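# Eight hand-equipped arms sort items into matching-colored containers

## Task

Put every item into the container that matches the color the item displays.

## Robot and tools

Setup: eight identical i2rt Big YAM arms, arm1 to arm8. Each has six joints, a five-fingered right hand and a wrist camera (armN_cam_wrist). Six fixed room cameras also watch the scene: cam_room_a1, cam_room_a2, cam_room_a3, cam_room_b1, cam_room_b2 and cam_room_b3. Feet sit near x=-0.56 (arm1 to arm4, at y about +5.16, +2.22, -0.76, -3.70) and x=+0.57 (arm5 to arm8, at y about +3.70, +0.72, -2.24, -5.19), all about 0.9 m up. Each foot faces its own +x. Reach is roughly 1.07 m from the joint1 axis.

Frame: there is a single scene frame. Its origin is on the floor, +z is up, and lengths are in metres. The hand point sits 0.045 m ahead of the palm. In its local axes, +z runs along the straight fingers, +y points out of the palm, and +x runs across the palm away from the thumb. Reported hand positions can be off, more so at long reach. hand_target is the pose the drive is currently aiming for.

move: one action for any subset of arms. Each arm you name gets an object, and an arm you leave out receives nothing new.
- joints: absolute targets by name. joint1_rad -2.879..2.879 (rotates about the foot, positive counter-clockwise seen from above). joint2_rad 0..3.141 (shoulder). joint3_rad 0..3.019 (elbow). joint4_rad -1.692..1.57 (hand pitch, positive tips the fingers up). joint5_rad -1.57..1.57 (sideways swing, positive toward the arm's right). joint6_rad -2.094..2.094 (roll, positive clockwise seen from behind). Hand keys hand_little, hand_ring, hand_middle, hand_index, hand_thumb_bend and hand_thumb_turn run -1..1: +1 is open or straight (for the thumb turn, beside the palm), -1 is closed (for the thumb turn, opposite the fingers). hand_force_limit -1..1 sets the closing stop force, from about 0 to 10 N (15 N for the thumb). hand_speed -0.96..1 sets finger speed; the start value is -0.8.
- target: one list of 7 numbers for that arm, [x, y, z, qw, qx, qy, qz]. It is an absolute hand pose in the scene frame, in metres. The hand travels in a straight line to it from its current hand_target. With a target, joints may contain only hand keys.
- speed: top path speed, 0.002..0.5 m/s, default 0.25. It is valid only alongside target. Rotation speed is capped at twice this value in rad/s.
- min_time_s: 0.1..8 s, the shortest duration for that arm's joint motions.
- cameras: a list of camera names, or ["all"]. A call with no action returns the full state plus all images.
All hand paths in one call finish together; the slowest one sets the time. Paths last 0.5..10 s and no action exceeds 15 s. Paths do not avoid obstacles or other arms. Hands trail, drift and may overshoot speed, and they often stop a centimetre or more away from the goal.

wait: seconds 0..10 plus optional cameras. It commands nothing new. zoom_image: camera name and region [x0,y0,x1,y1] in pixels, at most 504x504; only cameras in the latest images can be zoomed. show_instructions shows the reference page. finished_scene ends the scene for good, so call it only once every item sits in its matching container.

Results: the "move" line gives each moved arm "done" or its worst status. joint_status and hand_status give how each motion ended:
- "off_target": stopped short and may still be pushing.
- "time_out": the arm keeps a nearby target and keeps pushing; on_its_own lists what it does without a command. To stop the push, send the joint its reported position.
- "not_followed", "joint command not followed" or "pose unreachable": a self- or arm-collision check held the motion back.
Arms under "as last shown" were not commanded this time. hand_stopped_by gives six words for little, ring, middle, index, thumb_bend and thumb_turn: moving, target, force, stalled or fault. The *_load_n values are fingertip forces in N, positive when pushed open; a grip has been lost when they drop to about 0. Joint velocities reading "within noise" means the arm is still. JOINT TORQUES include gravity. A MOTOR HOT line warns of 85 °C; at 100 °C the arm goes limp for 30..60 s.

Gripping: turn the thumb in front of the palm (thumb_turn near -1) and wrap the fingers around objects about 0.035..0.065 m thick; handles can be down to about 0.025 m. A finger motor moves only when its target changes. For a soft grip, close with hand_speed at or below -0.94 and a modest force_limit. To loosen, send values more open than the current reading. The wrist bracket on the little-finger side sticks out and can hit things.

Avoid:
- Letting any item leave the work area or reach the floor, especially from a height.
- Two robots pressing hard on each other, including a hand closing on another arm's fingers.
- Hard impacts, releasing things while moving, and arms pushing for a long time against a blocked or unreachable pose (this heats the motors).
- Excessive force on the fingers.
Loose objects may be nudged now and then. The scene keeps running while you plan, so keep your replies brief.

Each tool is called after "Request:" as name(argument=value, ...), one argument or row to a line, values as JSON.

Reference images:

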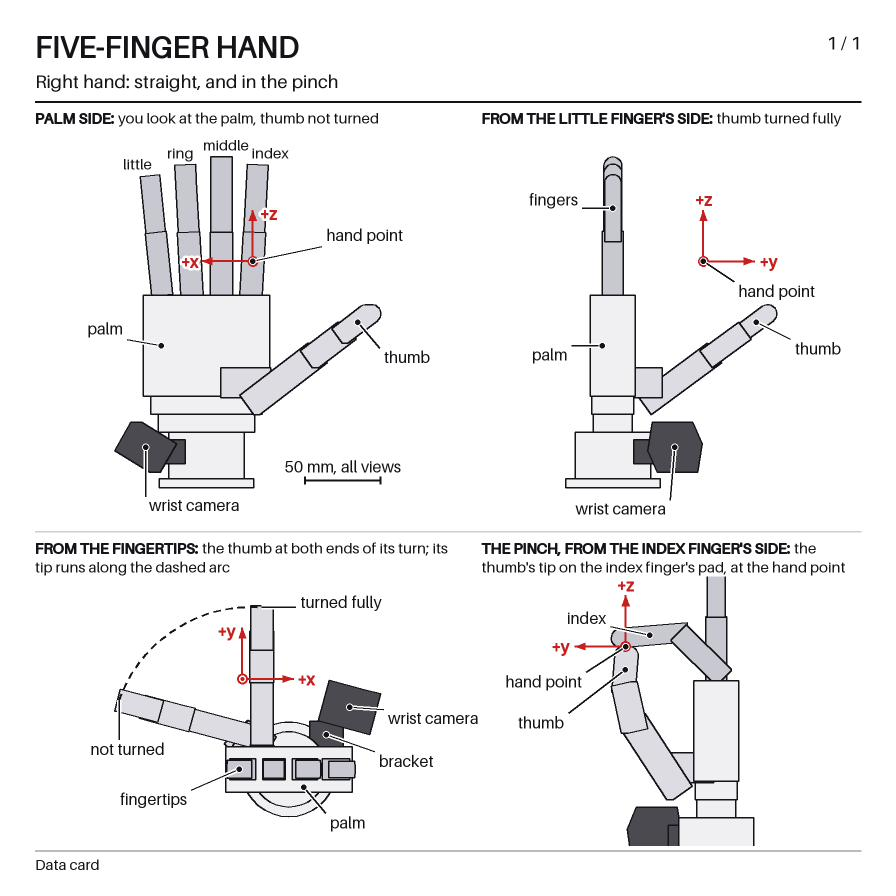

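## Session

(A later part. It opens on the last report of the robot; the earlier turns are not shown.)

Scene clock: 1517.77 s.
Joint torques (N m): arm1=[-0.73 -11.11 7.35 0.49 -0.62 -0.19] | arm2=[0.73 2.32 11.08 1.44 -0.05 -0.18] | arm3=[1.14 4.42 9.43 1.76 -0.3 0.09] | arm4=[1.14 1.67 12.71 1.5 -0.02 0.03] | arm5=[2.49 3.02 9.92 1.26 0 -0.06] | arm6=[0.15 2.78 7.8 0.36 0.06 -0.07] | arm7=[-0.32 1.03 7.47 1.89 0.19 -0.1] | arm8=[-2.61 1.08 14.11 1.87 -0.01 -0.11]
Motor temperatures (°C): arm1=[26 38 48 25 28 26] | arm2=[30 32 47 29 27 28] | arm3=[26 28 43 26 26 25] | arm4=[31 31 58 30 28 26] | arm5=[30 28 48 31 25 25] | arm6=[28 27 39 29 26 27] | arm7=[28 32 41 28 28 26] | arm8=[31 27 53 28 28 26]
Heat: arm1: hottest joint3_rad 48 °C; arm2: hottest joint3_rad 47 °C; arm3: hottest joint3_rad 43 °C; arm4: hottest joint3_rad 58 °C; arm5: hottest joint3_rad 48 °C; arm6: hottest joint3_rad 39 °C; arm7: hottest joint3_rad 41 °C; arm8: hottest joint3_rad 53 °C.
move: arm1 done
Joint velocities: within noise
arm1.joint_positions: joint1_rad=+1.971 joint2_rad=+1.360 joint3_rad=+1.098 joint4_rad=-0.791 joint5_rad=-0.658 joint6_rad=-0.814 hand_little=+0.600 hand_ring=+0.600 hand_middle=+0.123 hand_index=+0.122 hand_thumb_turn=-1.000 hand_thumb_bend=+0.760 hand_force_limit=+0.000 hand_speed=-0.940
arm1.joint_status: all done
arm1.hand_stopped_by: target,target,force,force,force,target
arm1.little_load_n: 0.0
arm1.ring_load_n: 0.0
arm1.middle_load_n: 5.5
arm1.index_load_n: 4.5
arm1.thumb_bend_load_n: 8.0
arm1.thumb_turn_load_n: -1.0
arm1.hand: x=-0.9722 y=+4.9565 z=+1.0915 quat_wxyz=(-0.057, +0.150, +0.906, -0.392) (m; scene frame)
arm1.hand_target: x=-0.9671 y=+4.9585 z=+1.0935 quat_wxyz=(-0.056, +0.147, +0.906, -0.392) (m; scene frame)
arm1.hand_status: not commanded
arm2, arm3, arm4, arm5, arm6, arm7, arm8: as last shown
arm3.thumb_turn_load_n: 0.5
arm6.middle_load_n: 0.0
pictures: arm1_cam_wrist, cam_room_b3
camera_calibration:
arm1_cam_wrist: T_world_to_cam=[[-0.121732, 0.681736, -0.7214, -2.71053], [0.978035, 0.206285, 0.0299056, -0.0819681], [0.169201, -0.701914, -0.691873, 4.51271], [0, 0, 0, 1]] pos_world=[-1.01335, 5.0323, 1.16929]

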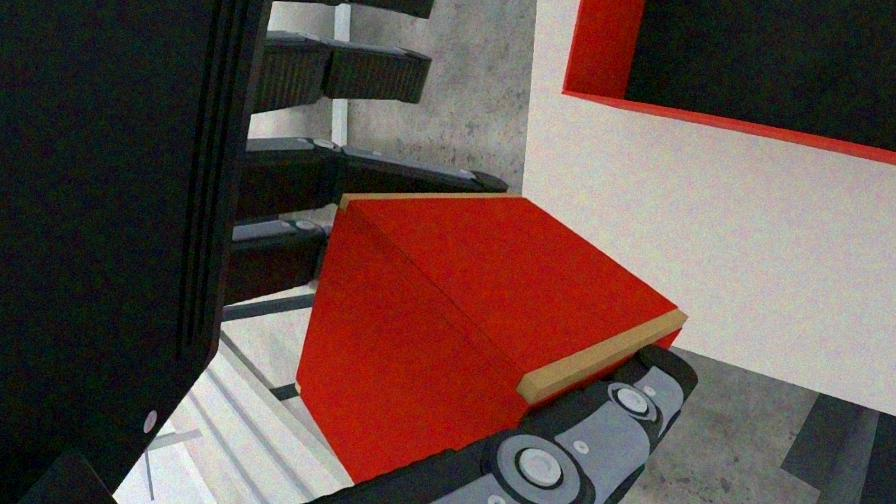

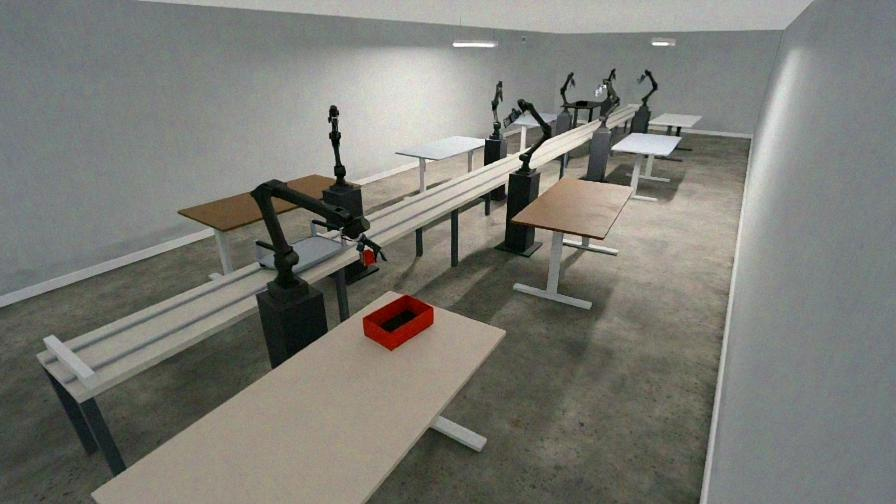

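Request:
move(
  arm1={"target": [-1.145, 4.945, 0.98, -0.0347, 0.0799, 0.9135, -0.3973], "speed": 0.15},
  cameras=["arm1_cam_wrist", "cam_room_b3"],
)

Request:
zoom_image(
  camera="cam_room_b3",
  region=[330, 220, 470, 370],
)

Scene clock: 1605.67 s.
Joint torques (N m): arm1=[-0.73 -16.15 11.56 0.18 -0.86 -0.19] | arm2=[0.73 2.43 11.07 1.43 -0.05 -0.18] | arm3=[0.5 4.66 9.4 1.76 -0.26 0.07] | arm4=[1.08 1.73 12.7 1.51 -0.03 0.03] | arm5=[2.49 3.02 9.91 1.28 0 -0.06] | arm6=[0.09 2.67 7.82 0.39 0.05 -0.08] | arm7=[-0.5 1.2 7.43 1.96 0.2 -0.1] | arm8=[-2.55 1.26 14.05 1.87 -0.01 -0.11]
Motor temperatures (°C): arm1=[26 33 46 25 28 26] | arm2=[30 32 48 29 27 28] | arm3=[26 27 43 26 26 25] | arm4=[31 31 58 29 28 26] | arm5=[30 28 48 31 25 25] | arm6=[28 27 39 29 26 27] | arm7=[27 32 41 28 28 26] | arm8=[31 27 54 28 28 26]
Heat: arm1: hottest joint3_rad 46 °C; arm2: hottest joint3_rad 48 °C; arm3: hottest joint3_rad 43 °C; arm4: hottest joint3_rad 58 °C; arm5: hottest joint3_rad 48 °C; arm6: hottest joint3_rad 39 °C; arm7: hottest joint3_rad 41 °C; arm8: hottest joint3_rad 54 °C.
move: arm1 off_target
Joint velocities: within noise
arm1.joint_positions: joint1_rad=+1.917 joint2_rad=+1.915 joint3_rad=+1.469 joint4_rad=-0.781 joint5_rad=-0.739 joint6_rad=-1.050 hand_little=+0.600 hand_ring=+0.600 hand_middle=+0.123 hand_index=+0.122 hand_thumb_turn=-1.000 hand_thumb_bend=+0.760 hand_force_limit=+0.000 hand_speed=-0.940
arm1.joint_status: not commanded
arm1.hand_stopped_by: target,target,force,force,force,target
arm1.little_load_n: 0.0
arm1.ring_load_n: 0.0
arm1.middle_load_n: 5.5
arm1.index_load_n: 5.0
arm1.thumb_bend_load_n: 8.5
arm1.thumb_turn_load_n: -1.0
arm1.hand: x=-1.1229 y=+4.9472 z=+0.9673 quat_wxyz=(-0.020, +0.089, +0.916, -0.391) (m; scene frame)
arm1.hand_target: x=-1.1440 y=+4.9455 z=+0.9802 quat_wxyz=(-0.035, +0.080, +0.913, -0.397) (m; scene frame)
arm1.hand_status: off_target (0.026 m and 2.1 deg from the pose sent, 0.206 m and 8.5 deg at the start)
arm2.joint_positions: joint1_rad=-0.404 joint2_rad=+0.594 joint3_rad=+1.314 joint4_rad=-1.195 joint5_rad=+0.002 joint6_rad=-1.539 hand_little=+1.000 hand_ring=+1.000 hand_middle=+1.000 hand_index=+1.000 hand_thumb_turn=-1.000 hand_thumb_bend=+1.000 hand_force_limit=+0.000 hand_speed=+0.000
arm2.joint_status: not commanded
arm2.hand_stopped_by: target,target,target,target,target,target
arm2.little_load_n: 0.0
arm2.ring_load_n: 0.0
arm2.middle_load_n: 0.0
arm2.index_load_n: 0.0
arm2.thumb_bend_load_n: 0.0
arm2.thumb_turn_load_n: 0.0
arm2.hand: x=-0.4293 y=+2.4269 z=+1.3785 quat_wxyz=(-0.294, +0.715, +0.461, +0.435) (m; scene frame)
arm2.hand_target: x=-0.4307 y=+2.4254 z=+1.3945 quat_wxyz=(-0.299, +0.706, +0.463, +0.444) (m; scene frame)
arm2.hand_status: not commanded
arm3.joint_positions: joint1_rad=+2.713 joint2_rad=+0.594 joint3_rad=+1.313 joint4_rad=-1.191 joint5_rad=+0.003 joint6_rad=-1.600 hand_little=+1.000 hand_ring=+1.000 hand_middle=+1.000 hand_index=+1.000 hand_thumb_turn=-1.000 hand_thumb_bend=+1.000 hand_force_limit=+0.000 hand_speed=+0.000
arm3.joint_status: not commanded
arm3.hand_stopped_by: target,target,target,target,target,target
arm3.little_load_n: -0.5
arm3.ring_load_n: 0.0
arm3.middle_load_n: 0.0
arm3.index_load_n: 0.0
arm3.thumb_bend_load_n: 0.0
arm3.thumb_turn_load_n: 0.0
arm3.hand: x=-0.3982 y=-0.5439 z=+1.4153 quat_wxyz=(-0.300, +0.687, +0.502, +0.432) (m; scene frame)
arm3.hand_target: x=-0.4023 y=-0.5451 z=+1.4299 quat_wxyz=(-0.311, +0.681, +0.500, +0.436) (m; scene frame)
arm3.hand_status: not commanded
arm4.joint_positions: joint1_rad=+2.876 joint2_rad=+0.596 joint3_rad=+1.305 joint4_rad=-1.191 joint5_rad=+0.003 joint6_rad=-1.583 hand_little=+1.000 hand_ring=+1.000 hand_middle=+1.000 hand_index=+1.000 hand_thumb_turn=-1.000 hand_thumb_bend=+1.000 hand_force_limit=+0.000 hand_speed=+0.000
arm4.joint_status: not commanded
arm4.hand_stopped_by: target,target,target,target,target,target
arm4.little_load_n: 0.0
arm4.ring_load_n: 0.0
arm4.middle_load_n: 0.0
arm4.index_load_n: 0.0
arm4.thumb_bend_load_n: 0.0
arm4.thumb_turn_load_n: 0.5
arm4.hand: x=-0.3993 y=-3.4743 z=+1.4440 quat_wxyz=(-0.283, +0.711, +0.481, +0.427) (m; scene frame)
arm4.hand_target: x=-0.4029 y=-3.4771 z=+1.4639 quat_wxyz=(-0.294, +0.703, +0.478, +0.437) (m; scene frame)
arm4.hand_status: not commanded
arm5.joint_positions: joint1_rad=+0.924 joint2_rad=+0.593 joint3_rad=+1.306 joint4_rad=-1.190 joint5_rad=-0.002 joint6_rad=-1.555 hand_little=+1.000 hand_ring=+1.000 hand_middle=+1.000 hand_index=+1.000 hand_thumb_turn=+1.000 hand_thumb_bend=+1.000 hand_force_limit=+0.000 hand_speed=-0.800
arm5.joint_status: not commanded
arm5.hand_stopped_by: target,target,target,target,target,target
arm5.little_load_n: 0.0
arm5.ring_load_n: 0.0
arm5.middle_load_n: 0.0
arm5.index_load_n: 0.0
arm5.thumb_bend_load_n: 0.0
arm5.thumb_turn_load_n: 0.0
arm5.hand: x=+0.4264 y=+3.9074 z=+1.3899 quat_wxyz=(-0.493, +0.303, +0.795, +0.180) (m; scene frame)
arm5.hand_target: x=+0.4294 y=+3.9056 z=+1.4091 quat_wxyz=(-0.502, +0.297, +0.790, +0.188) (m; scene frame)
arm5.hand_status: not commanded
arm6.joint_positions: joint1_rad=+0.589 joint2_rad=+0.592 joint3_rad=+1.357 joint4_rad=-1.191 joint5_rad=-0.002 joint6_rad=-1.573 hand_little=+1.000 hand_ring=+1.000 hand_middle=+1.000 hand_index=+1.000 hand_thumb_turn=+1.000 hand_thumb_bend=+1.000 hand_force_limit=+0.000 hand_speed=-0.800
arm6.joint_status: not commanded
arm6.hand_stopped_by: target,target,target,target,target,target
arm6.little_load_n: 0.0
arm6.ring_load_n: 0.0
arm6.middle_load_n: 0.0
arm6.index_load_n: 0.0
arm6.thumb_bend_load_n: 0.0
arm6.thumb_turn_load_n: 0.0
arm6.hand: x=+0.4508 y=+0.9604 z=+1.4268 quat_wxyz=(-0.481, +0.378, +0.754, +0.239) (m; scene frame)
arm6.hand_target: x=+0.4502 y=+0.9631 z=+1.4195 quat_wxyz=(-0.471, +0.380, +0.760, +0.237) (m; scene frame)
arm6.hand_status: not commanded
arm7.joint_positions: joint1_rad=-2.555 joint2_rad=+0.591 joint3_rad=+1.347 joint4_rad=-1.189 joint5_rad=-0.003 joint6_rad=-1.567 hand_little=+1.000 hand_ring=+1.000 hand_middle=+1.000 hand_index=+1.000 hand_thumb_turn=+1.000 hand_thumb_bend=+1.000 hand_force_limit=+0.000 hand_speed=-0.800
arm7.joint_status: not commanded
arm7.hand_stopped_by: target,target,target,target,target,target
arm7.little_load_n: 0.0
arm7.ring_load_n: 0.0
arm7.middle_load_n: 0.0
arm7.index_load_n: 0.0
arm7.thumb_bend_load_n: 0.0
arm7.thumb_turn_load_n: 0.0
arm7.hand: x=+0.4746 y=-1.9983 z=+1.4199 quat_wxyz=(+0.486, -0.357, -0.766, -0.222) (m; scene frame)
arm7.hand_target: x=+0.4733 y=-1.9972 z=+1.4174 quat_wxyz=(+0.479, -0.356, -0.771, -0.221) (m; scene frame)
arm7.hand_status: not commanded
arm8.joint_positions: joint1_rad=-2.572 joint2_rad=+0.594 joint3_rad=+1.301 joint4_rad=-1.195 joint5_rad=-0.002 joint6_rad=-1.591 hand_little=+1.000 hand_ring=+1.000 hand_middle=+1.000 hand_index=+1.000 hand_thumb_turn=+1.000 hand_thumb_bend=+1.000 hand_force_limit=+0.000 hand_speed=+0.000
arm8.joint_status: not commanded
arm8.hand_stopped_by: target,target,target,target,target,target
arm8.little_load_n: 0.0
arm8.ring_load_n: 0.0
arm8.middle_load_n: 0.0
arm8.index_load_n: 0.0
arm8.thumb_bend_load_n: 0.0
arm8.thumb_turn_load_n: 0.0
arm8.hand: x=+0.4812 y=-4.9310 z=+1.3930 quat_wxyz=(+0.444, -0.424, -0.747, -0.255) (m; scene frame)
arm8.hand_target: x=+0.4866 y=-4.9327 z=+1.4156 quat_wxyz=(+0.455, -0.423, -0.737, -0.268) (m; scene frame)
arm8.hand_status: not commanded
pictures: arm1_cam_wrist, cam_room_b3
camera_calibration:
arm1_cam_wrist: T_world_to_cam=[[-0.203421, 0.662479, -0.720931, -2.80903], [0.937748, 0.34354, 0.0510873, -0.673651], [0.281513, -0.665659, -0.691121, 4.39179], [0, 0, 0, 1]] pos_world=[-1.17605, 5.01578, 1.04455]

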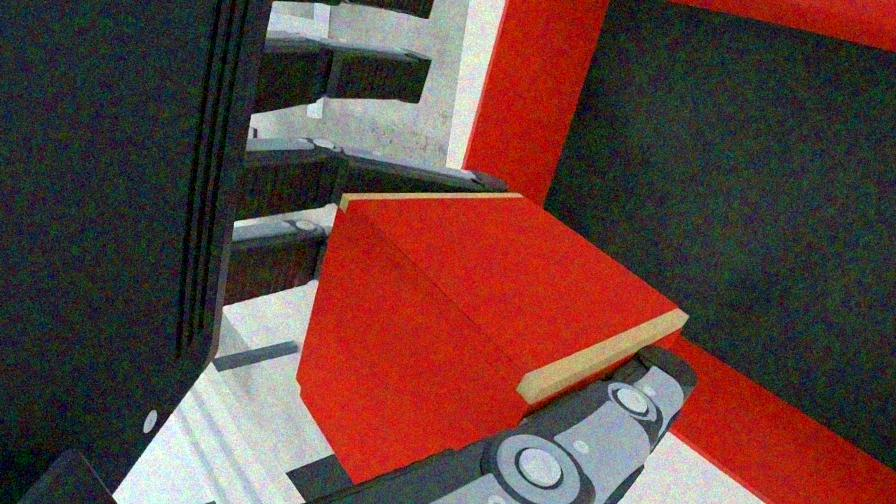

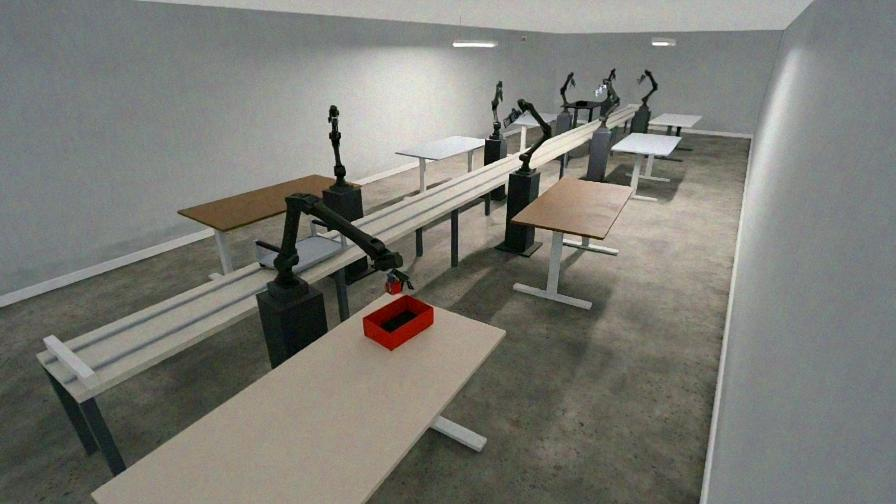

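Scaled by 3.360 from the camera's 896x504 image, which has a finer 1280x720 frame.

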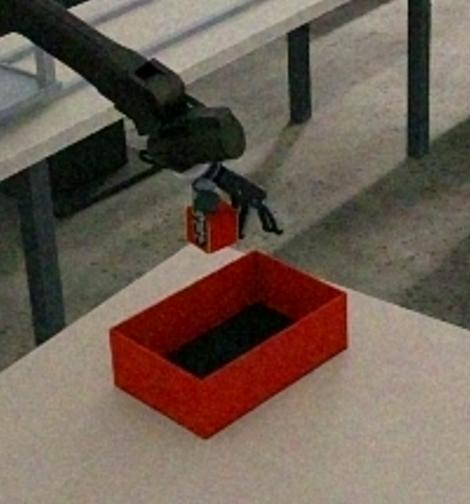

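Request:
move(
  arm1={"target": [-1.165, 4.943, 0.88, -0.0347, 0.0799, 0.9135, -0.3973], "speed": 0.12},
)

Request:
move(
  arm1={"target": [-1.165, 4.943, 0.80, -0.0347, 0.0799, 0.9135, -0.3973], "speed": 0.08},
  cameras=["arm1_cam_wrist"],
)

Scene clock: 1640.80 s.
Joint torques (N m): arm1=[-0.91 -17.85 10.19 1.28 -0.85 -0.19] | arm2=[0.56 2.37 11.1 1.44 -0.05 -0.19] | arm3=[0.97 5.01 9.54 1.84 -0.29 0.05] | arm4=[1.2 1.96 12.72 1.5 -0.01 0.02] | arm5=[2.55 3.02 9.92 1.28 0 -0.06] | arm6=[-0.03 2.73 7.82 0.35 0.05 -0.07] | arm7=[-0.32 1.14 7.46 1.92 0.18 -0.11] | arm8=[-2.37 1.49 14.05 1.89 -0.02 -0.11]
Motor temperatures (°C): arm1=[26 34 52 25 28 26] | arm2=[30 32 48 29 27 28] | arm3=[26 27 43 26 26 25] | arm4=[31 31 58 29 28 26] | arm5=[30 28 49 31 25 25] | arm6=[28 27 39 29 26 27] | arm7=[27 32 41 28 28 26] | arm8=[31 27 54 28 28 26]
Heat: arm1: hottest joint3_rad 52 °C; arm2: hottest joint3_rad 48 °C; arm3: hottest joint3_rad 43 °C; arm4: hottest joint3_rad 58 °C; arm5: hottest joint3_rad 49 °C; arm6: hottest joint3_rad 39 °C; arm7: hottest joint3_rad 41 °C; arm8: hottest joint3_rad 54 °C.
move: arm1 off_target
Joint velocities: within noise
arm1.joint_positions: joint1_rad=+1.914 joint2_rad=+2.092 joint3_rad=+1.469 joint4_rad=-0.636 joint5_rad=-0.741 joint6_rad=-1.057 hand_little=+0.600 hand_ring=+0.600 hand_middle=+0.123 hand_index=+0.122 hand_thumb_turn=-1.000 hand_thumb_bend=+0.760 hand_force_limit=+0.000 hand_speed=-0.940
arm1.joint_status: not commanded
arm1.hand_stopped_by: target,target,force,force,force,target
arm1.little_load_n: 0.0
arm1.ring_load_n: 0.0
arm1.middle_load_n: 5.5
arm1.index_load_n: 5.0
arm1.thumb_bend_load_n: 8.5
arm1.thumb_turn_load_n: -1.0
arm1.hand: x=-1.1361 y=+4.9453 z=+0.8693 quat_wxyz=(-0.008, +0.092, +0.917, -0.388) (m; scene frame)
arm1.hand_target: x=-1.1637 y=+4.9436 z=+0.8810 quat_wxyz=(-0.035, +0.080, +0.914, -0.397) (m; scene frame)
arm1.hand_status: off_target (0.031 m and 3.6 deg from the pose sent, 0.097 m and 2.1 deg at the start)
arm2, arm3, arm4, arm5, arm6, arm7, arm8: as last shown
arm3.little_load_n: 0.0
arm3.thumb_turn_load_n: 0.5
arm4.thumb_turn_load_n: 0.0
arm5.little_load_n: 0.5
pictures: none

Scene clock: 1642.43 s.
Joint torques (N m): arm1=[-0.91 -18.43 8.29 1.31 -0.85 -0.19] | arm2=[0.62 2.43 11.06 1.43 -0.05 -0.18] | arm3=[0.97 4.42 9.55 1.66 -0.29 0.1] | arm4=[1.08 1.79 12.71 1.51 -0.02 0.03] | arm5=[2.49 3.02 9.91 1.28 0 -0.06] | arm6=[0.09 2.84 7.79 0.39 0.06 -0.07] | arm7=[-0.44 1.26 7.46 1.94 0.19 -0.09] | arm8=[-2.49 1.14 14.09 1.87 0 -0.12]
Motor temperatures (°C): arm1=[26 34 52 25 28 26] | arm2=[30 32 48 29 27 28] | arm3=[26 27 43 26 26 25] | arm4=[31 31 58 29 28 26] | arm5=[30 28 49 31 25 25] | arm6=[28 27 39 29 26 27] | arm7=[27 32 41 28 28 26] | arm8=[31 27 54 28 28 26]
Heat: arm1: hottest joint3_rad 52 °C; arm2: hottest joint3_rad 48 °C; arm3: hottest joint3_rad 43 °C; arm4: hottest joint3_rad 58 °C; arm5: hottest joint3_rad 49 °C; arm6: hottest joint3_rad 39 °C; arm7: hottest joint3_rad 41 °C; arm8: hottest joint3_rad 54 °C.
move: arm1 off_target
Joint velocities: within noise
arm1.joint_positions: joint1_rad=+1.914 joint2_rad=+2.221 joint3_rad=+1.469 joint4_rad=-0.488 joint5_rad=-0.741 joint6_rad=-1.058 hand_little=+0.600 hand_ring=+0.600 hand_middle=+0.123 hand_index=+0.122 hand_thumb_turn=-1.000 hand_thumb_bend=+0.760 hand_force_limit=+0.000 hand_speed=-0.940
arm1.joint_status: not commanded
arm1.hand_stopped_by: target,target,force,force,force,target
arm1.little_load_n: 0.0
arm1.ring_load_n: 0.0
arm1.middle_load_n: 5.5
arm1.index_load_n: 5.0
arm1.thumb_bend_load_n: 8.0
arm1.thumb_turn_load_n: -1.0
arm1.hand: x=-1.1447 y=+4.9432 z=+0.7978 quat_wxyz=(-0.016, +0.088, +0.916, -0.390) (m; scene frame)
arm1.hand_target: x=-1.1644 y=+4.9432 z=+0.8006 quat_wxyz=(-0.035, +0.080, +0.914, -0.397) (m; scene frame)
arm1.hand_status: off_target (0.020 m and 2.5 deg from the pose sent, 0.075 m and 3.6 deg at the start)
arm2, arm3, arm4, arm5, arm6, arm7, arm8: as last shown
arm3.thumb_turn_load_n: 0.0
arm4.thumb_turn_load_n: 0.5
arm5.little_load_n: 0.0
pictures: arm1_cam_wrist
camera_calibration:
arm1_cam_wrist: T_world_to_cam=[[-0.201221, 0.66274, -0.721309, -2.93147], [0.936043, 0.347107, 0.0577973, -0.668098], [0.288676, -0.663546, -0.690198, 4.27517], [0, 0, 0, 1]] pos_world=[-1.19864, 5.01148, 0.874834]

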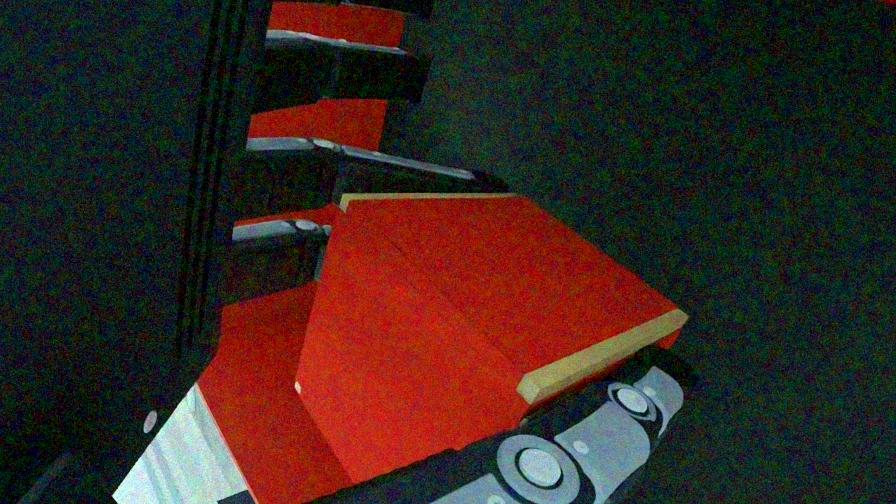

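Request:
move(
  arm1={"target": [-1.165, 4.943, 0.774, -0.0347, 0.0799, 0.9135, -0.3973], "speed": 0.06},
  cameras=["arm1_cam_wrist"],
)

Scene clock: 1647.97 s.
Joint torques (N m): arm1=[-0.91 -18.55 8.2 1.29 -0.85 -0.19] | arm2=[0.73 2.32 11.06 1.46 -0.05 -0.18] | arm3=[0.26 4.37 9.5 1.83 -0.27 0.06] | arm4=[1.08 1.79 12.71 1.52 0 0.02] | arm5=[2.49 3.02 9.91 1.29 0 -0.06] | arm6=[0.09 2.67 7.77 0.38 0.06 -0.08] | arm7=[-0.26 1.14 7.45 1.95 0.18 -0.1] | arm8=[-2.32 1.61 14.17 1.89 0 -0.11]
Motor temperatures (°C): arm1=[26 34 52 25 29 26] | arm2=[30 32 48 29 27 28] | arm3=[26 27 43 26 26 25] | arm4=[31 31 59 29 28 26] | arm5=[30 28 49 31 25 25] | arm6=[28 27 39 29 26 27] | arm7=[27 32 41 28 28 26] | arm8=[31 27 54 28 28 26]
Heat: arm1: hottest joint3_rad 52 °C; arm2: hottest joint3_rad 48 °C; arm3: hottest joint3_rad 43 °C; arm4: hottest joint3_rad 59 °C; arm5: hottest joint3_rad 49 °C; arm6: hottest joint3_rad 39 °C; arm7: hottest joint3_rad 41 °C; arm8: hottest joint3_rad 54 °C.
move: arm1 off_target
Joint velocities: within noise
arm1.joint_positions: joint1_rad=+1.914 joint2_rad=+2.268 joint3_rad=+1.469 joint4_rad=-0.444 joint5_rad=-0.742 joint6_rad=-1.058 hand_little=+0.600 hand_ring=+0.600 hand_middle=+0.123 hand_index=+0.122 hand_thumb_turn=-1.000 hand_thumb_bend=+0.760 hand_force_limit=+0.000 hand_speed=-0.940
arm1.joint_status: not commanded
arm1.hand_stopped_by: target,target,force,force,force,target
arm1.little_load_n: 0.0
arm1.ring_load_n: 0.0
arm1.middle_load_n: 5.5
arm1.index_load_n: 4.5
arm1.thumb_bend_load_n: 8.0
arm1.thumb_turn_load_n: -1.5
arm1.hand: x=-1.1430 y=+4.9436 z=+0.7709 quat_wxyz=(-0.015, +0.089, +0.916, -0.390) (m; scene frame)
arm1.hand_target: x=-1.1643 y=+4.9433 z=+0.7747 quat_wxyz=(-0.035, +0.080, +0.914, -0.397) (m; scene frame)
arm1.hand_status: off_target (0.022 m and 2.7 deg from the pose sent, 0.031 m and 2.5 deg at the start)
arm2, arm3, arm4, arm5, arm6, arm7, arm8: as last shown
arm2.thumb_turn_load_n: 0.5
arm4.thumb_bend_load_n: -0.5
pictures: arm1_cam_wrist
camera_calibration:
arm1_cam_wrist: T_world_to_cam=[[-0.198333, 0.663029, -0.721842, -2.94848], [0.935874, 0.346923, 0.0615161, -0.67038], [0.29121, -0.663353, -0.689318, 4.25758], [0, 0, 0, 1]] pos_world=[-1.19724, 5.01178, 0.847725]

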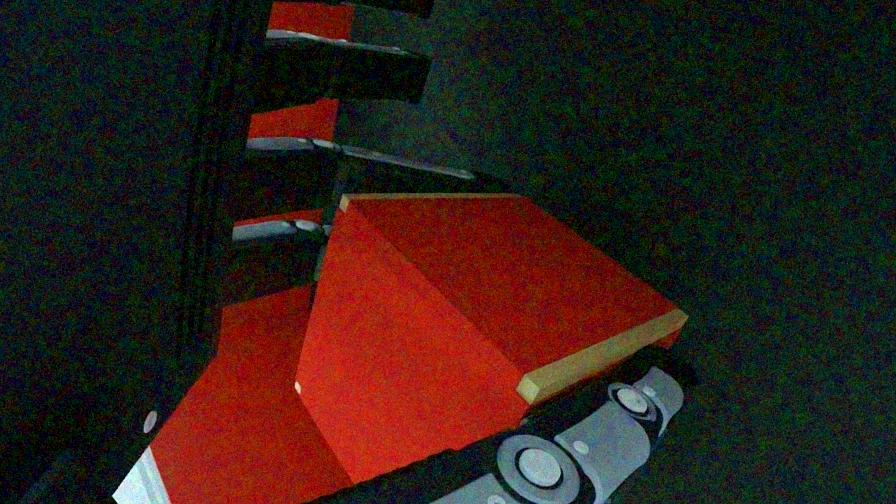

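Request:
move(
  arm1={"target": [-1.165, 4.943, 0.758, -0.0347, 0.0799, 0.9135, -0.3973], "speed": 0.05},
  cameras=["arm1_cam_wrist"],
)

Scene clock: 1661.53 s.
Joint torques (N m): arm1=[-0.85 -18.43 8.31 1.31 -0.85 -0.19] | arm2=[0.67 2.49 11.08 1.46 -0.06 -0.18] | arm3=[0.85 4.25 9.47 1.73 -0.31 0.04] | arm4=[1.08 1.85 12.7 1.5 -0.01 0.03] | arm5=[2.55 3.02 9.91 1.28 0 -0.06] | arm6=[0.15 2.9 7.82 0.38 0.06 -0.07] | arm7=[-0.5 1.08 7.43 1.95 0.19 -0.09] | arm8=[-2.67 1.49 14.06 1.94 0.01 -0.11]
Motor temperatures (°C): arm1=[26 35 50 25 29 26] | arm2=[30 32 48 29 27 28] | arm3=[26 27 44 26 26 25] | arm4=[31 31 59 29 28 26] | arm5=[30 28 49 31 25 25] | arm6=[28 27 39 29 26 27] | arm7=[27 32 41 28 28 26] | arm8=[31 27 54 28 28 26]
Heat: arm1: hottest joint3_rad 50 °C; arm2: hottest joint3_rad 48 °C; arm3: hottest joint3_rad 44 °C; arm4: hottest joint3_rad 59 °C; arm5: hottest joint3_rad 49 °C; arm6: hottest joint3_rad 39 °C; arm7: hottest joint3_rad 41 °C; arm8: hottest joint3_rad 54 °C.
move: arm1 off_target
Joint velocities: within noise
arm1.joint_positions: joint1_rad=+1.914 joint2_rad=+2.296 joint3_rad=+1.469 joint4_rad=-0.419 joint5_rad=-0.742 joint6_rad=-1.058 hand_little=+0.600 hand_ring=+0.600 hand_middle=+0.123 hand_index=+0.122 hand_thumb_turn=-1.000 hand_thumb_bend=+0.760 hand_force_limit=+0.000 hand_speed=-0.940
arm1.joint_status: not commanded
arm1.hand_stopped_by: target,target,force,force,force,target
arm1.little_load_n: 0.0
arm1.ring_load_n: -0.5
arm1.middle_load_n: 5.5
arm1.index_load_n: 5.0
arm1.thumb_bend_load_n: 8.5
arm1.thumb_turn_load_n: -1.0
arm1.hand: x=-1.1416 y=+4.9440 z=+0.7555 quat_wxyz=(-0.014, +0.089, +0.917, -0.390) (m; scene frame)
arm1.hand_target: x=-1.1642 y=+4.9435 z=+0.7587 quat_wxyz=(-0.035, +0.080, +0.914, -0.397) (m; scene frame)
arm1.hand_status: off_target (0.024 m and 2.8 deg from the pose sent, 0.025 m and 2.7 deg at the start)
arm2, arm3, arm4, arm5, arm6, arm7, arm8: as last shown
arm2.thumb_turn_load_n: 0.0
arm3.thumb_turn_load_n: 0.5
arm4.thumb_bend_load_n: 0.0
arm4.thumb_turn_load_n: 0.0
arm6.middle_load_n: 0.5
arm8.thumb_turn_load_n: -0.5
pictures: arm1_cam_wrist
camera_calibration:
arm1_cam_wrist: T_world_to_cam=[[-0.196788, 0.663366, -0.721956, -2.95949], [0.93589, 0.346554, 0.0633289, -0.670459], [0.292207, -0.663209, -0.689035, 4.24708], [0, 0, 0, 1]] pos_world=[-1.19594, 5.01228, 0.832221]

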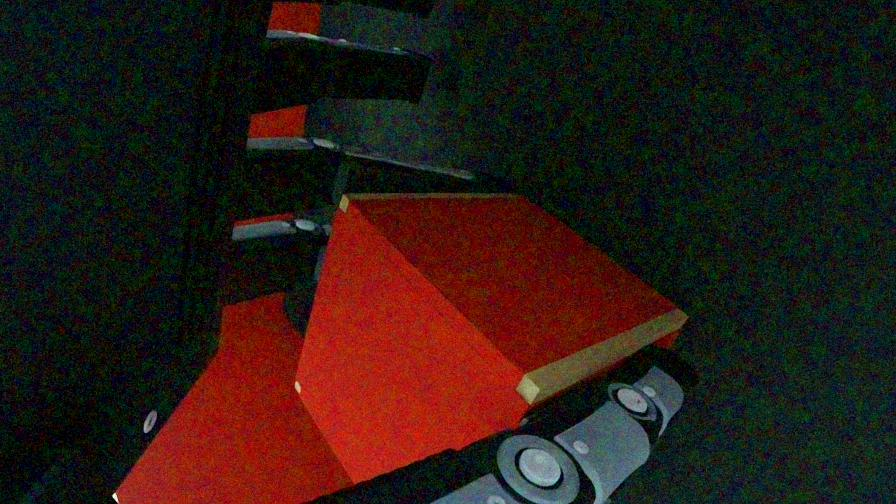

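Request:
move(
  arm1={"target": [-1.165, 4.943, 0.753, -0.0347, 0.0799, 0.9135, -0.3973], "speed": 0.05},
)

Request:
move(
  arm1={"joints": {"hand_speed": -0.85, "hand_index": 0.6, "hand_middle": 0.6, "hand_thumb_bend": 1.0}},
  cameras=["arm1_cam_wrist"],
)

Scene clock: 1671.57 s.
Joint torques (N m): arm1=[-0.85 -17.79 8.42 1.35 -0.8 -0.19] | arm2=[0.67 2.37 11.06 1.43 -0.05 -0.18] | arm3=[0.67 4.42 9.5 1.66 -0.27 0.07] | arm4=[1.26 1.73 12.7 1.5 -0.02 0.03] | arm5=[2.55 3.02 9.91 1.28 0 -0.06] | arm6=[0.09 2.78 7.79 0.38 0.06 -0.07] | arm7=[-0.44 1.08 7.39 1.94 0.19 -0.1] | arm8=[-2.67 1.38 14.15 1.91 0 -0.11]
Motor temperatures (°C): arm1=[26 35 50 25 29 26] | arm2=[30 32 48 29 27 28] | arm3=[26 27 44 26 26 25] | arm4=[31 31 59 29 28 26] | arm5=[30 28 49 31 25 25] | arm6=[28 27 39 29 26 27] | arm7=[27 32 41 28 28 26] | arm8=[31 27 54 28 28 26]
Heat: arm1: hottest joint3_rad 50 °C; arm2: hottest joint3_rad 48 °C; arm3: hottest joint3_rad 44 °C; arm4: hottest joint3_rad 59 °C; arm5: hottest joint3_rad 49 °C; arm6: hottest joint3_rad 39 °C; arm7: hottest joint3_rad 41 °C; arm8: hottest joint3_rad 54 °C.
move: arm1 off_target
Joint velocities: within noise
arm1.joint_positions: joint1_rad=+1.913 joint2_rad=+2.297 joint3_rad=+1.469 joint4_rad=-0.411 joint5_rad=-0.743 joint6_rad=-1.058 hand_little=+0.600 hand_ring=+0.600 hand_middle=+0.123 hand_index=+0.122 hand_thumb_turn=-1.000 hand_thumb_bend=+0.760 hand_force_limit=+0.000 hand_speed=-0.940
arm1.joint_status: not commanded
arm1.hand_stopped_by: target,target,force,force,force,target
arm1.little_load_n: 0.0
arm1.ring_load_n: 0.0
arm1.middle_load_n: 5.5
arm1.index_load_n: 4.5
arm1.thumb_bend_load_n: 8.5
arm1.thumb_turn_load_n: -1.0
arm1.hand: x=-1.1429 y=+4.9438 z=+0.7549 quat_wxyz=(-0.016, +0.088, +0.916, -0.391) (m; scene frame)
arm1.hand_target: x=-1.1642 y=+4.9434 z=+0.7538 quat_wxyz=(-0.035, +0.080, +0.914, -0.397) (m; scene frame)
arm1.hand_status: off_target (0.022 m and 2.4 deg from the pose sent, 0.024 m and 2.8 deg at the start)
arm2, arm3, arm4, arm5, arm6, arm7, arm8: as last shown
arm2.thumb_turn_load_n: 0.5
arm5.thumb_turn_load_n: -0.5
arm6.middle_load_n: 0.0
arm8.index_load_n: -0.5
arm8.thumb_turn_load_n: 0.0
pictures: none

Scene clock: 1673.20 s.
Joint torques (N m): arm1=[-0.67 -17.85 8.43 1.35 -0.7 -0.19] | arm2=[0.73 2.49 11.08 1.46 -0.05 -0.18] | arm3=[0.32 4.6 9.46 1.72 -0.29 0.05] | arm4=[1.08 1.61 12.7 1.44 -0.02 0.02] | arm5=[2.49 3.02 9.89 1.28 0 -0.06] | arm6=[0.03 2.73 7.79 0.38 0.07 -0.08] | arm7=[-0.32 1.2 7.43 1.94 0.18 -0.09] | arm8=[-2.2 1.32 14.11 2.02 -0.02 -0.11]
Motor temperatures (°C): arm1=[26 35 50 25 29 26] | arm2=[30 32 48 29 27 28] | arm3=[26 27 44 26 26 25] | arm4=[31 31 59 29 28 26] | arm5=[30 28 49 31 25 25] | arm6=[28 27 39 29 26 27] | arm7=[27 32 41 28 28 26] | arm8=[31 27 54 28 28 26]
Heat: arm1: hottest joint3_rad 50 °C; arm2: hottest joint3_rad 48 °C; arm3: hottest joint3_rad 44 °C; arm4: hottest joint3_rad 59 °C; arm5: hottest joint3_rad 49 °C; arm6: hottest joint3_rad 39 °C; arm7: hottest joint3_rad 41 °C; arm8: hottest joint3_rad 54 °C.
move: arm1 done
Joint velocities: within noise
arm1.joint_positions: joint1_rad=+1.911 joint2_rad=+2.297 joint3_rad=+1.469 joint4_rad=-0.411 joint5_rad=-0.745 joint6_rad=-1.058 hand_little=+0.600 hand_ring=+0.600 hand_middle=+0.600 hand_index=+0.600 hand_thumb_turn=-1.000 hand_thumb_bend=+1.000 hand_force_limit=+0.000 hand_speed=-0.850
arm1.joint_status: all done
arm1.hand_stopped_by: target,target,target,target,target,target
arm1.little_load_n: 0.0
arm1.ring_load_n: 0.0
arm1.middle_load_n: 0.0
arm1.index_load_n: 0.0
arm1.thumb_bend_load_n: 0.0
arm1.thumb_turn_load_n: 0.0
arm1.hand: x=-1.1432 y=+4.9445 z=+0.7551 quat_wxyz=(-0.016, +0.089, +0.916, -0.392) (m; scene frame)
arm1.hand_target: x=-1.1642 y=+4.9434 z=+0.7538 quat_wxyz=(-0.035, +0.080, +0.914, -0.397) (m; scene frame)
arm1.hand_status: not commanded
arm2, arm3, arm4, arm5, arm6, arm7, arm8: as last shown
arm2.thumb_turn_load_n: 0.0
arm5.thumb_turn_load_n: 0.0
arm6.ring_load_n: 0.5
arm8.index_load_n: 0.0
pictures: arm1_cam_wrist
camera_calibration:
arm1_cam_wrist: T_world_to_cam=[[-0.199963, 0.660212, -0.723972, -2.94683], [0.9365, 0.346023, 0.0568849, -0.660926], [0.288067, -0.666625, -0.68748, 4.25854], [0, 0, 0, 1]] pos_world=[-1.19704, 5.01308, 0.831833]

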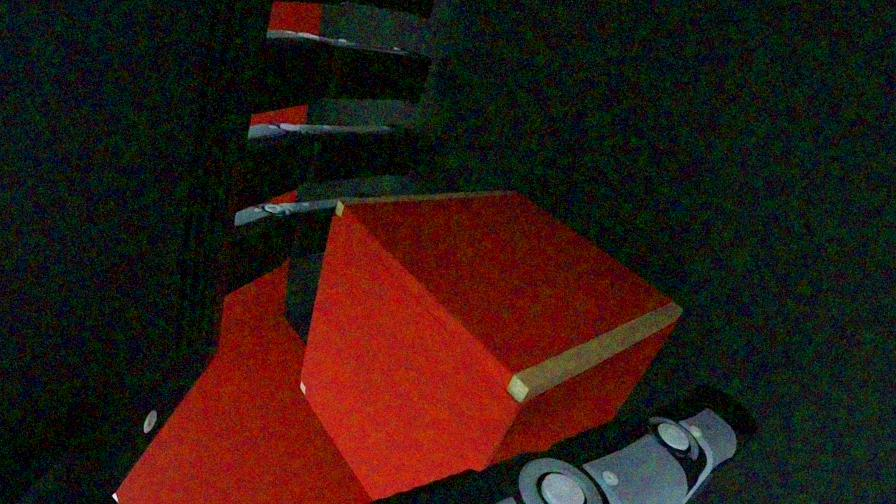

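Released with the cube on the bin floor. I'll lift straight up, then check.

Request:
move(
  arm1={"target": [-1.165, 4.943, 0.85, -0.0347, 0.0799, 0.9135, -0.3973], "speed": 0.1},
)

Request:
move(
  arm1={"target": [-1.05, 4.98, 1.05, -0.0347, 0.0799, 0.9135, -0.3973], "speed": 0.2},
  cameras=["arm1_cam_wrist", "cam_room_b3"],
)

Request:
zoom_image(
  camera="cam_room_b3",
  region=[330, 220, 470, 370],
)

Scene clock: 1681.53 s.
Joint torques (N m): arm1=[-0.56 -20.95 8.95 0.12 -0.69 -0.17] | arm2=[0.62 2.37 11.08 1.44 -0.05 -0.19] | arm3=[0.73 4.37 9.44 1.7 -0.28 0.06] | arm4=[1.03 1.79 12.7 1.48 -0.02 0.03] | arm5=[2.55 3.02 9.91 1.28 0 -0.06] | arm6=[0.09 2.78 7.77 0.36 0.05 -0.08] | arm7=[-0.56 1.14 7.42 1.96 0.19 -0.1] | arm8=[-2.49 1.08 14.02 1.88 0 -0.13]
Motor temperatures (°C): arm1=[26 36 50 25 29 26] | arm2=[30 32 48 29 27 28] | arm3=[26 27 44 26 26 25] | arm4=[31 31 59 29 28 26] | arm5=[30 28 49 31 25 25] | arm6=[28 27 39 29 26 27] | arm7=[27 32 41 27 28 26] | arm8=[31 27 54 28 28 26]
Heat: arm1: hottest joint3_rad 50 °C; arm2: hottest joint3_rad 48 °C; arm3: hottest joint3_rad 44 °C; arm4: hottest joint3_rad 59 °C; arm5: hottest joint3_rad 49 °C; arm6: hottest joint3_rad 39 °C; arm7: hottest joint3_rad 41 °C; arm8: hottest joint3_rad 54 °C.
move: arm1 off_target
Joint velocities: within noise
arm1.joint_positions: joint1_rad=+1.911 joint2_rad=+2.172 joint3_rad=+1.469 joint4_rad=-0.547 joint5_rad=-0.745 joint6_rad=-1.058 hand_little=+0.600 hand_ring=+0.600 hand_middle=+0.600 hand_index=+0.600 hand_thumb_turn=-1.000 hand_thumb_bend=+1.000 hand_force_limit=+0.000 hand_speed=-0.850
arm1.joint_status: not commanded
arm1.hand_stopped_by: target,target,target,target,target,target
arm1.little_load_n: 0.0
arm1.ring_load_n: 0.0
arm1.middle_load_n: -0.5
arm1.index_load_n: 0.0
arm1.thumb_bend_load_n: 0.0
arm1.thumb_turn_load_n: 0.0
arm1.hand: x=-1.1423 y=+4.9450 z=+0.8254 quat_wxyz=(-0.012, +0.091, +0.916, -0.391) (m; scene frame)
arm1.hand_target: x=-1.1640 y=+4.9432 z=+0.8504 quat_wxyz=(-0.035, +0.080, +0.914, -0.397) (m; scene frame)
arm1.hand_status: off_target (0.033 m and 3.0 deg from the pose sent, 0.097 m and 2.5 deg at the start)
arm2, arm3, arm4, arm5, arm6, arm7, arm8: as last shown
arm2.little_load_n: 0.5
arm4.thumb_turn_load_n: 0.5
arm6.ring_load_n: 0.0
arm7.thumb_turn_load_n: 0.5
pictures: none

Scene clock: 1683.53 s.
Joint torques (N m): arm1=[-0.91 -14.39 6.87 0.16 -0.75 -0.24] | arm2=[0.67 2.32 11.07 1.44 -0.05 -0.18] | arm3=[0.97 4.78 9.54 1.72 -0.29 0.06] | arm4=[1.2 1.73 12.66 1.52 -0.02 0.02] | arm5=[2.49 3.02 9.91 1.26 0 -0.06] | arm6=[0.21 2.78 7.8 0.38 0.05 -0.07] | arm7=[-0.32 1.14 7.42 1.95 0.19 -0.11] | arm8=[-2.61 1.08 14.09 1.83 -0.02 -0.11]
Motor temperatures (°C): arm1=[26 36 49 25 29 26] | arm2=[29 32 48 29 27 28] | arm3=[26 27 44 26 26 25] | arm4=[31 31 59 29 28 26] | arm5=[30 28 49 31 25 25] | arm6=[28 27 39 29 26 27] | arm7=[27 32 41 27 28 26] | arm8=[31 27 54 28 28 26]
Heat: arm1: hottest joint3_rad 49 °C; arm2: hottest joint3_rad 48 °C; arm3: hottest joint3_rad 44 °C; arm4: hottest joint3_rad 59 °C; arm5: hottest joint3_rad 49 °C; arm6: hottest joint3_rad 39 °C; arm7: hottest joint3_rad 41 °C; arm8: hottest joint3_rad 54 °C.
move: arm1 done
Joint velocities: within noise
arm1.joint_positions: joint1_rad=+1.888 joint2_rad=+1.638 joint3_rad=+1.311 joint4_rad=-0.883 joint5_rad=-0.753 joint6_rad=-1.089 hand_little=+0.600 hand_ring=+0.600 hand_middle=+0.600 hand_index=+0.600 hand_thumb_turn=-1.000 hand_thumb_bend=+1.000 hand_force_limit=+0.000 hand_speed=-0.850
arm1.joint_status: not commanded
arm1.hand_stopped_by: target,target,target,target,target,target
arm1.little_load_n: 0.0
arm1.ring_load_n: 0.0
arm1.middle_load_n: 0.0
arm1.index_load_n: 0.0
arm1.thumb_bend_load_n: 0.0
arm1.thumb_turn_load_n: 0.0
arm1.hand: x=-1.0546 y=+4.9758 z=+1.0507 quat_wxyz=(-0.038, +0.079, +0.913, -0.398) (m; scene frame)
arm1.hand_target: x=-1.0501 y=+4.9800 z=+1.0499 quat_wxyz=(-0.035, +0.080, +0.914, -0.397) (m; scene frame)
arm1.hand_status: done (0.006 m and 0.4 deg from the pose sent, 0.245 m and 3.0 deg at the start)
arm2.joint_positions: joint1_rad=-0.404 joint2_rad=+0.594 joint3_rad=+1.314 joint4_rad=-1.195 joint5_rad=+0.002 joint6_rad=-1.539 hand_little=+1.000 hand_ring=+1.000 hand_middle=+1.000 hand_index=+1.000 hand_thumb_turn=-1.000 hand_thumb_bend=+1.000 hand_force_limit=+0.000 hand_speed=+0.000
arm2.joint_status: not commanded
arm2.hand_stopped_by: target,target,target,target,target,target
arm2.little_load_n: 0.0
arm2.ring_load_n: 0.0
arm2.middle_load_n: 0.0
arm2.index_load_n: 0.0
arm2.thumb_bend_load_n: 0.0
arm2.thumb_turn_load_n: 0.0
arm2.hand: x=-0.4293 y=+2.4269 z=+1.3785 quat_wxyz=(-0.294, +0.715, +0.461, +0.435) (m; scene frame)
arm2.hand_target: x=-0.4307 y=+2.4254 z=+1.3945 quat_wxyz=(-0.299, +0.706, +0.463, +0.444) (m; scene frame)
arm2.hand_status: not commanded
arm3.joint_positions: joint1_rad=+2.713 joint2_rad=+0.594 joint3_rad=+1.313 joint4_rad=-1.191 joint5_rad=+0.003 joint6_rad=-1.600 hand_little=+1.000 hand_ring=+1.000 hand_middle=+1.000 hand_index=+1.000 hand_thumb_turn=-1.000 hand_thumb_bend=+1.000 hand_force_limit=+0.000 hand_speed=+0.000
arm3.joint_status: not commanded
arm3.hand_stopped_by: target,target,target,target,target,target
arm3.little_load_n: 0.0
arm3.ring_load_n: 0.0
arm3.middle_load_n: 0.0
arm3.index_load_n: 0.0
arm3.thumb_bend_load_n: 0.0
arm3.thumb_turn_load_n: 0.0
arm3.hand: x=-0.3982 y=-0.5439 z=+1.4153 quat_wxyz=(-0.300, +0.687, +0.502, +0.432) (m; scene frame)
arm3.hand_target: x=-0.4023 y=-0.5451 z=+1.4299 quat_wxyz=(-0.311, +0.681, +0.500, +0.436) (m; scene frame)
arm3.hand_status: not commanded
arm4.joint_positions: joint1_rad=+2.876 joint2_rad=+0.596 joint3_rad=+1.305 joint4_rad=-1.191 joint5_rad=+0.003 joint6_rad=-1.583 hand_little=+1.000 hand_ring=+1.000 hand_middle=+1.000 hand_index=+1.000 hand_thumb_turn=-1.000 hand_thumb_bend=+1.000 hand_force_limit=+0.000 hand_speed=+0.000
arm4.joint_status: not commanded
arm4.hand_stopped_by: target,target,target,target,target,target
arm4.little_load_n: 0.0
arm4.ring_load_n: 0.0
arm4.middle_load_n: 0.0
arm4.index_load_n: 0.0
arm4.thumb_bend_load_n: 0.0
arm4.thumb_turn_load_n: 0.0
arm4.hand: x=-0.3993 y=-3.4743 z=+1.4440 quat_wxyz=(-0.283, +0.711, +0.481, +0.427) (m; scene frame)
arm4.hand_target: x=-0.4029 y=-3.4771 z=+1.4639 quat_wxyz=(-0.294, +0.703, +0.478, +0.437) (m; scene frame)
arm4.hand_status: not commanded
arm5.joint_positions: joint1_rad=+0.924 joint2_rad=+0.593 joint3_rad=+1.306 joint4_rad=-1.190 joint5_rad=-0.002 joint6_rad=-1.555 hand_little=+1.000 hand_ring=+1.000 hand_middle=+1.000 hand_index=+1.000 hand_thumb_turn=+1.000 hand_thumb_bend=+1.000 hand_force_limit=+0.000 hand_speed=-0.800
arm5.joint_status: not commanded
arm5.hand_stopped_by: target,target,target,target,target,target
arm5.little_load_n: 0.0
arm5.ring_load_n: 0.0
arm5.middle_load_n: 0.5
arm5.index_load_n: 0.0
arm5.thumb_bend_load_n: 0.0
arm5.thumb_turn_load_n: 0.0
arm5.hand: x=+0.4264 y=+3.9074 z=+1.3899 quat_wxyz=(-0.493, +0.303, +0.795, +0.180) (m; scene frame)
arm5.hand_target: x=+0.4294 y=+3.9056 z=+1.4091 quat_wxyz=(-0.502, +0.297, +0.790, +0.188) (m; scene frame)
arm5.hand_status: not commanded
arm6.joint_positions: joint1_rad=+0.589 joint2_rad=+0.592 joint3_rad=+1.357 joint4_rad=-1.191 joint5_rad=-0.002 joint6_rad=-1.573 hand_little=+1.000 hand_ring=+1.000 hand_middle=+1.000 hand_index=+1.000 hand_thumb_turn=+1.000 hand_thumb_bend=+1.000 hand_force_limit=+0.000 hand_speed=-0.800
arm6.joint_status: not commanded
arm6.hand_stopped_by: target,target,target,target,target,target
arm6.little_load_n: 0.0
arm6.ring_load_n: 0.0
arm6.middle_load_n: 0.0
arm6.index_load_n: 0.0
arm6.thumb_bend_load_n: 0.0
arm6.thumb_turn_load_n: 0.0
arm6.hand: x=+0.4508 y=+0.9604 z=+1.4268 quat_wxyz=(-0.481, +0.378, +0.754, +0.239) (m; scene frame)
arm6.hand_target: x=+0.4502 y=+0.9631 z=+1.4195 quat_wxyz=(-0.471, +0.380, +0.760, +0.237) (m; scene frame)
arm6.hand_status: not commanded
arm7.joint_positions: joint1_rad=-2.555 joint2_rad=+0.591 joint3_rad=+1.347 joint4_rad=-1.189 joint5_rad=-0.003 joint6_rad=-1.567 hand_little=+1.000 hand_ring=+1.000 hand_middle=+1.000 hand_index=+1.000 hand_thumb_turn=+1.000 hand_thumb_bend=+1.000 hand_force_limit=+0.000 hand_speed=-0.800
arm7.joint_status: not commanded
arm7.hand_stopped_by: target,target,target,target,target,target
arm7.little_load_n: 0.0
arm7.ring_load_n: 0.0
arm7.middle_load_n: 0.0
arm7.index_load_n: 0.0
arm7.thumb_bend_load_n: 0.0
arm7.thumb_turn_load_n: 0.0
arm7.hand: x=+0.4746 y=-1.9983 z=+1.4199 quat_wxyz=(+0.486, -0.357, -0.766, -0.222) (m; scene frame)
arm7.hand_target: x=+0.4733 y=-1.9972 z=+1.4174 quat_wxyz=(+0.479, -0.356, -0.771, -0.221) (m; scene frame)
arm7.hand_status: not commanded
arm8.joint_positions: joint1_rad=-2.572 joint2_rad=+0.594 joint3_rad=+1.301 joint4_rad=-1.195 joint5_rad=-0.002 joint6_rad=-1.591 hand_little=+1.000 hand_ring=+1.000 hand_middle=+1.000 hand_index=+1.000 hand_thumb_turn=+1.000 hand_thumb_bend=+1.000 hand_force_limit=+0.000 hand_speed=+0.000
arm8.joint_status: not commanded
arm8.hand_stopped_by: target,target,target,target,target,target
arm8.little_load_n: 0.0
arm8.ring_load_n: 0.0
arm8.middle_load_n: 0.0
arm8.index_load_n: 0.0
arm8.thumb_bend_load_n: 0.0
arm8.thumb_turn_load_n: 0.0
arm8.hand: x=+0.4812 y=-4.9310 z=+1.3930 quat_wxyz=(+0.444, -0.424, -0.747, -0.255) (m; scene frame)
arm8.hand_target: x=+0.4866 y=-4.9327 z=+1.4156 quat_wxyz=(+0.455, -0.423, -0.737, -0.268) (m; scene frame)
arm8.hand_status: not commanded
pictures: arm1_cam_wrist, cam_room_b3
camera_calibration:
arm1_cam_wrist: T_world_to_cam=[[-0.235454, 0.653807, -0.719095, -2.74647], [0.938155, 0.346133, 0.00752604, -0.718522], [0.253823, -0.672851, -0.694871, 4.45969], [0, 0, 0, 1]] pos_world=[-1.10456, 5.04508, 1.12935]

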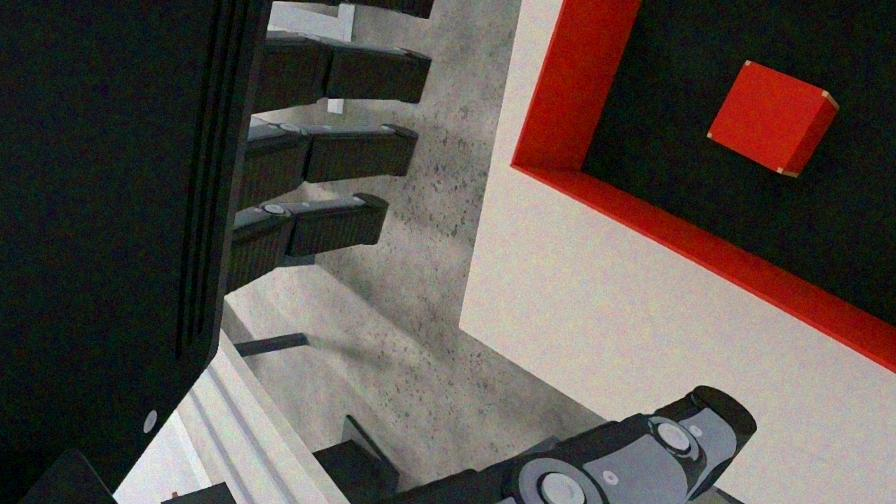

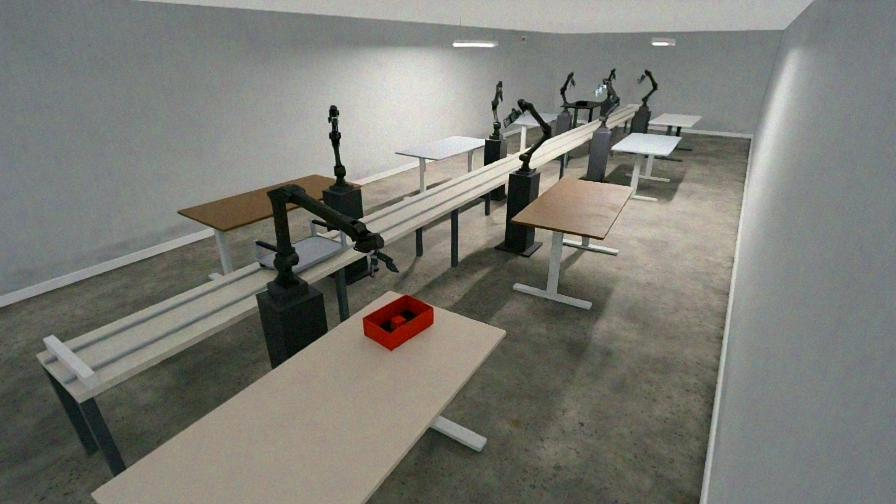

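Scaled by 3.360 from the camera's 896x504 image, which has a finer 1280x720 frame.

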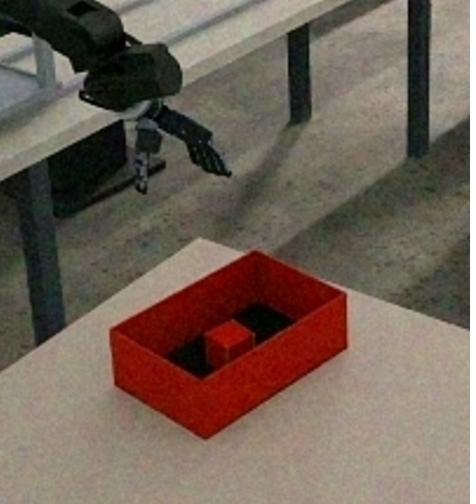

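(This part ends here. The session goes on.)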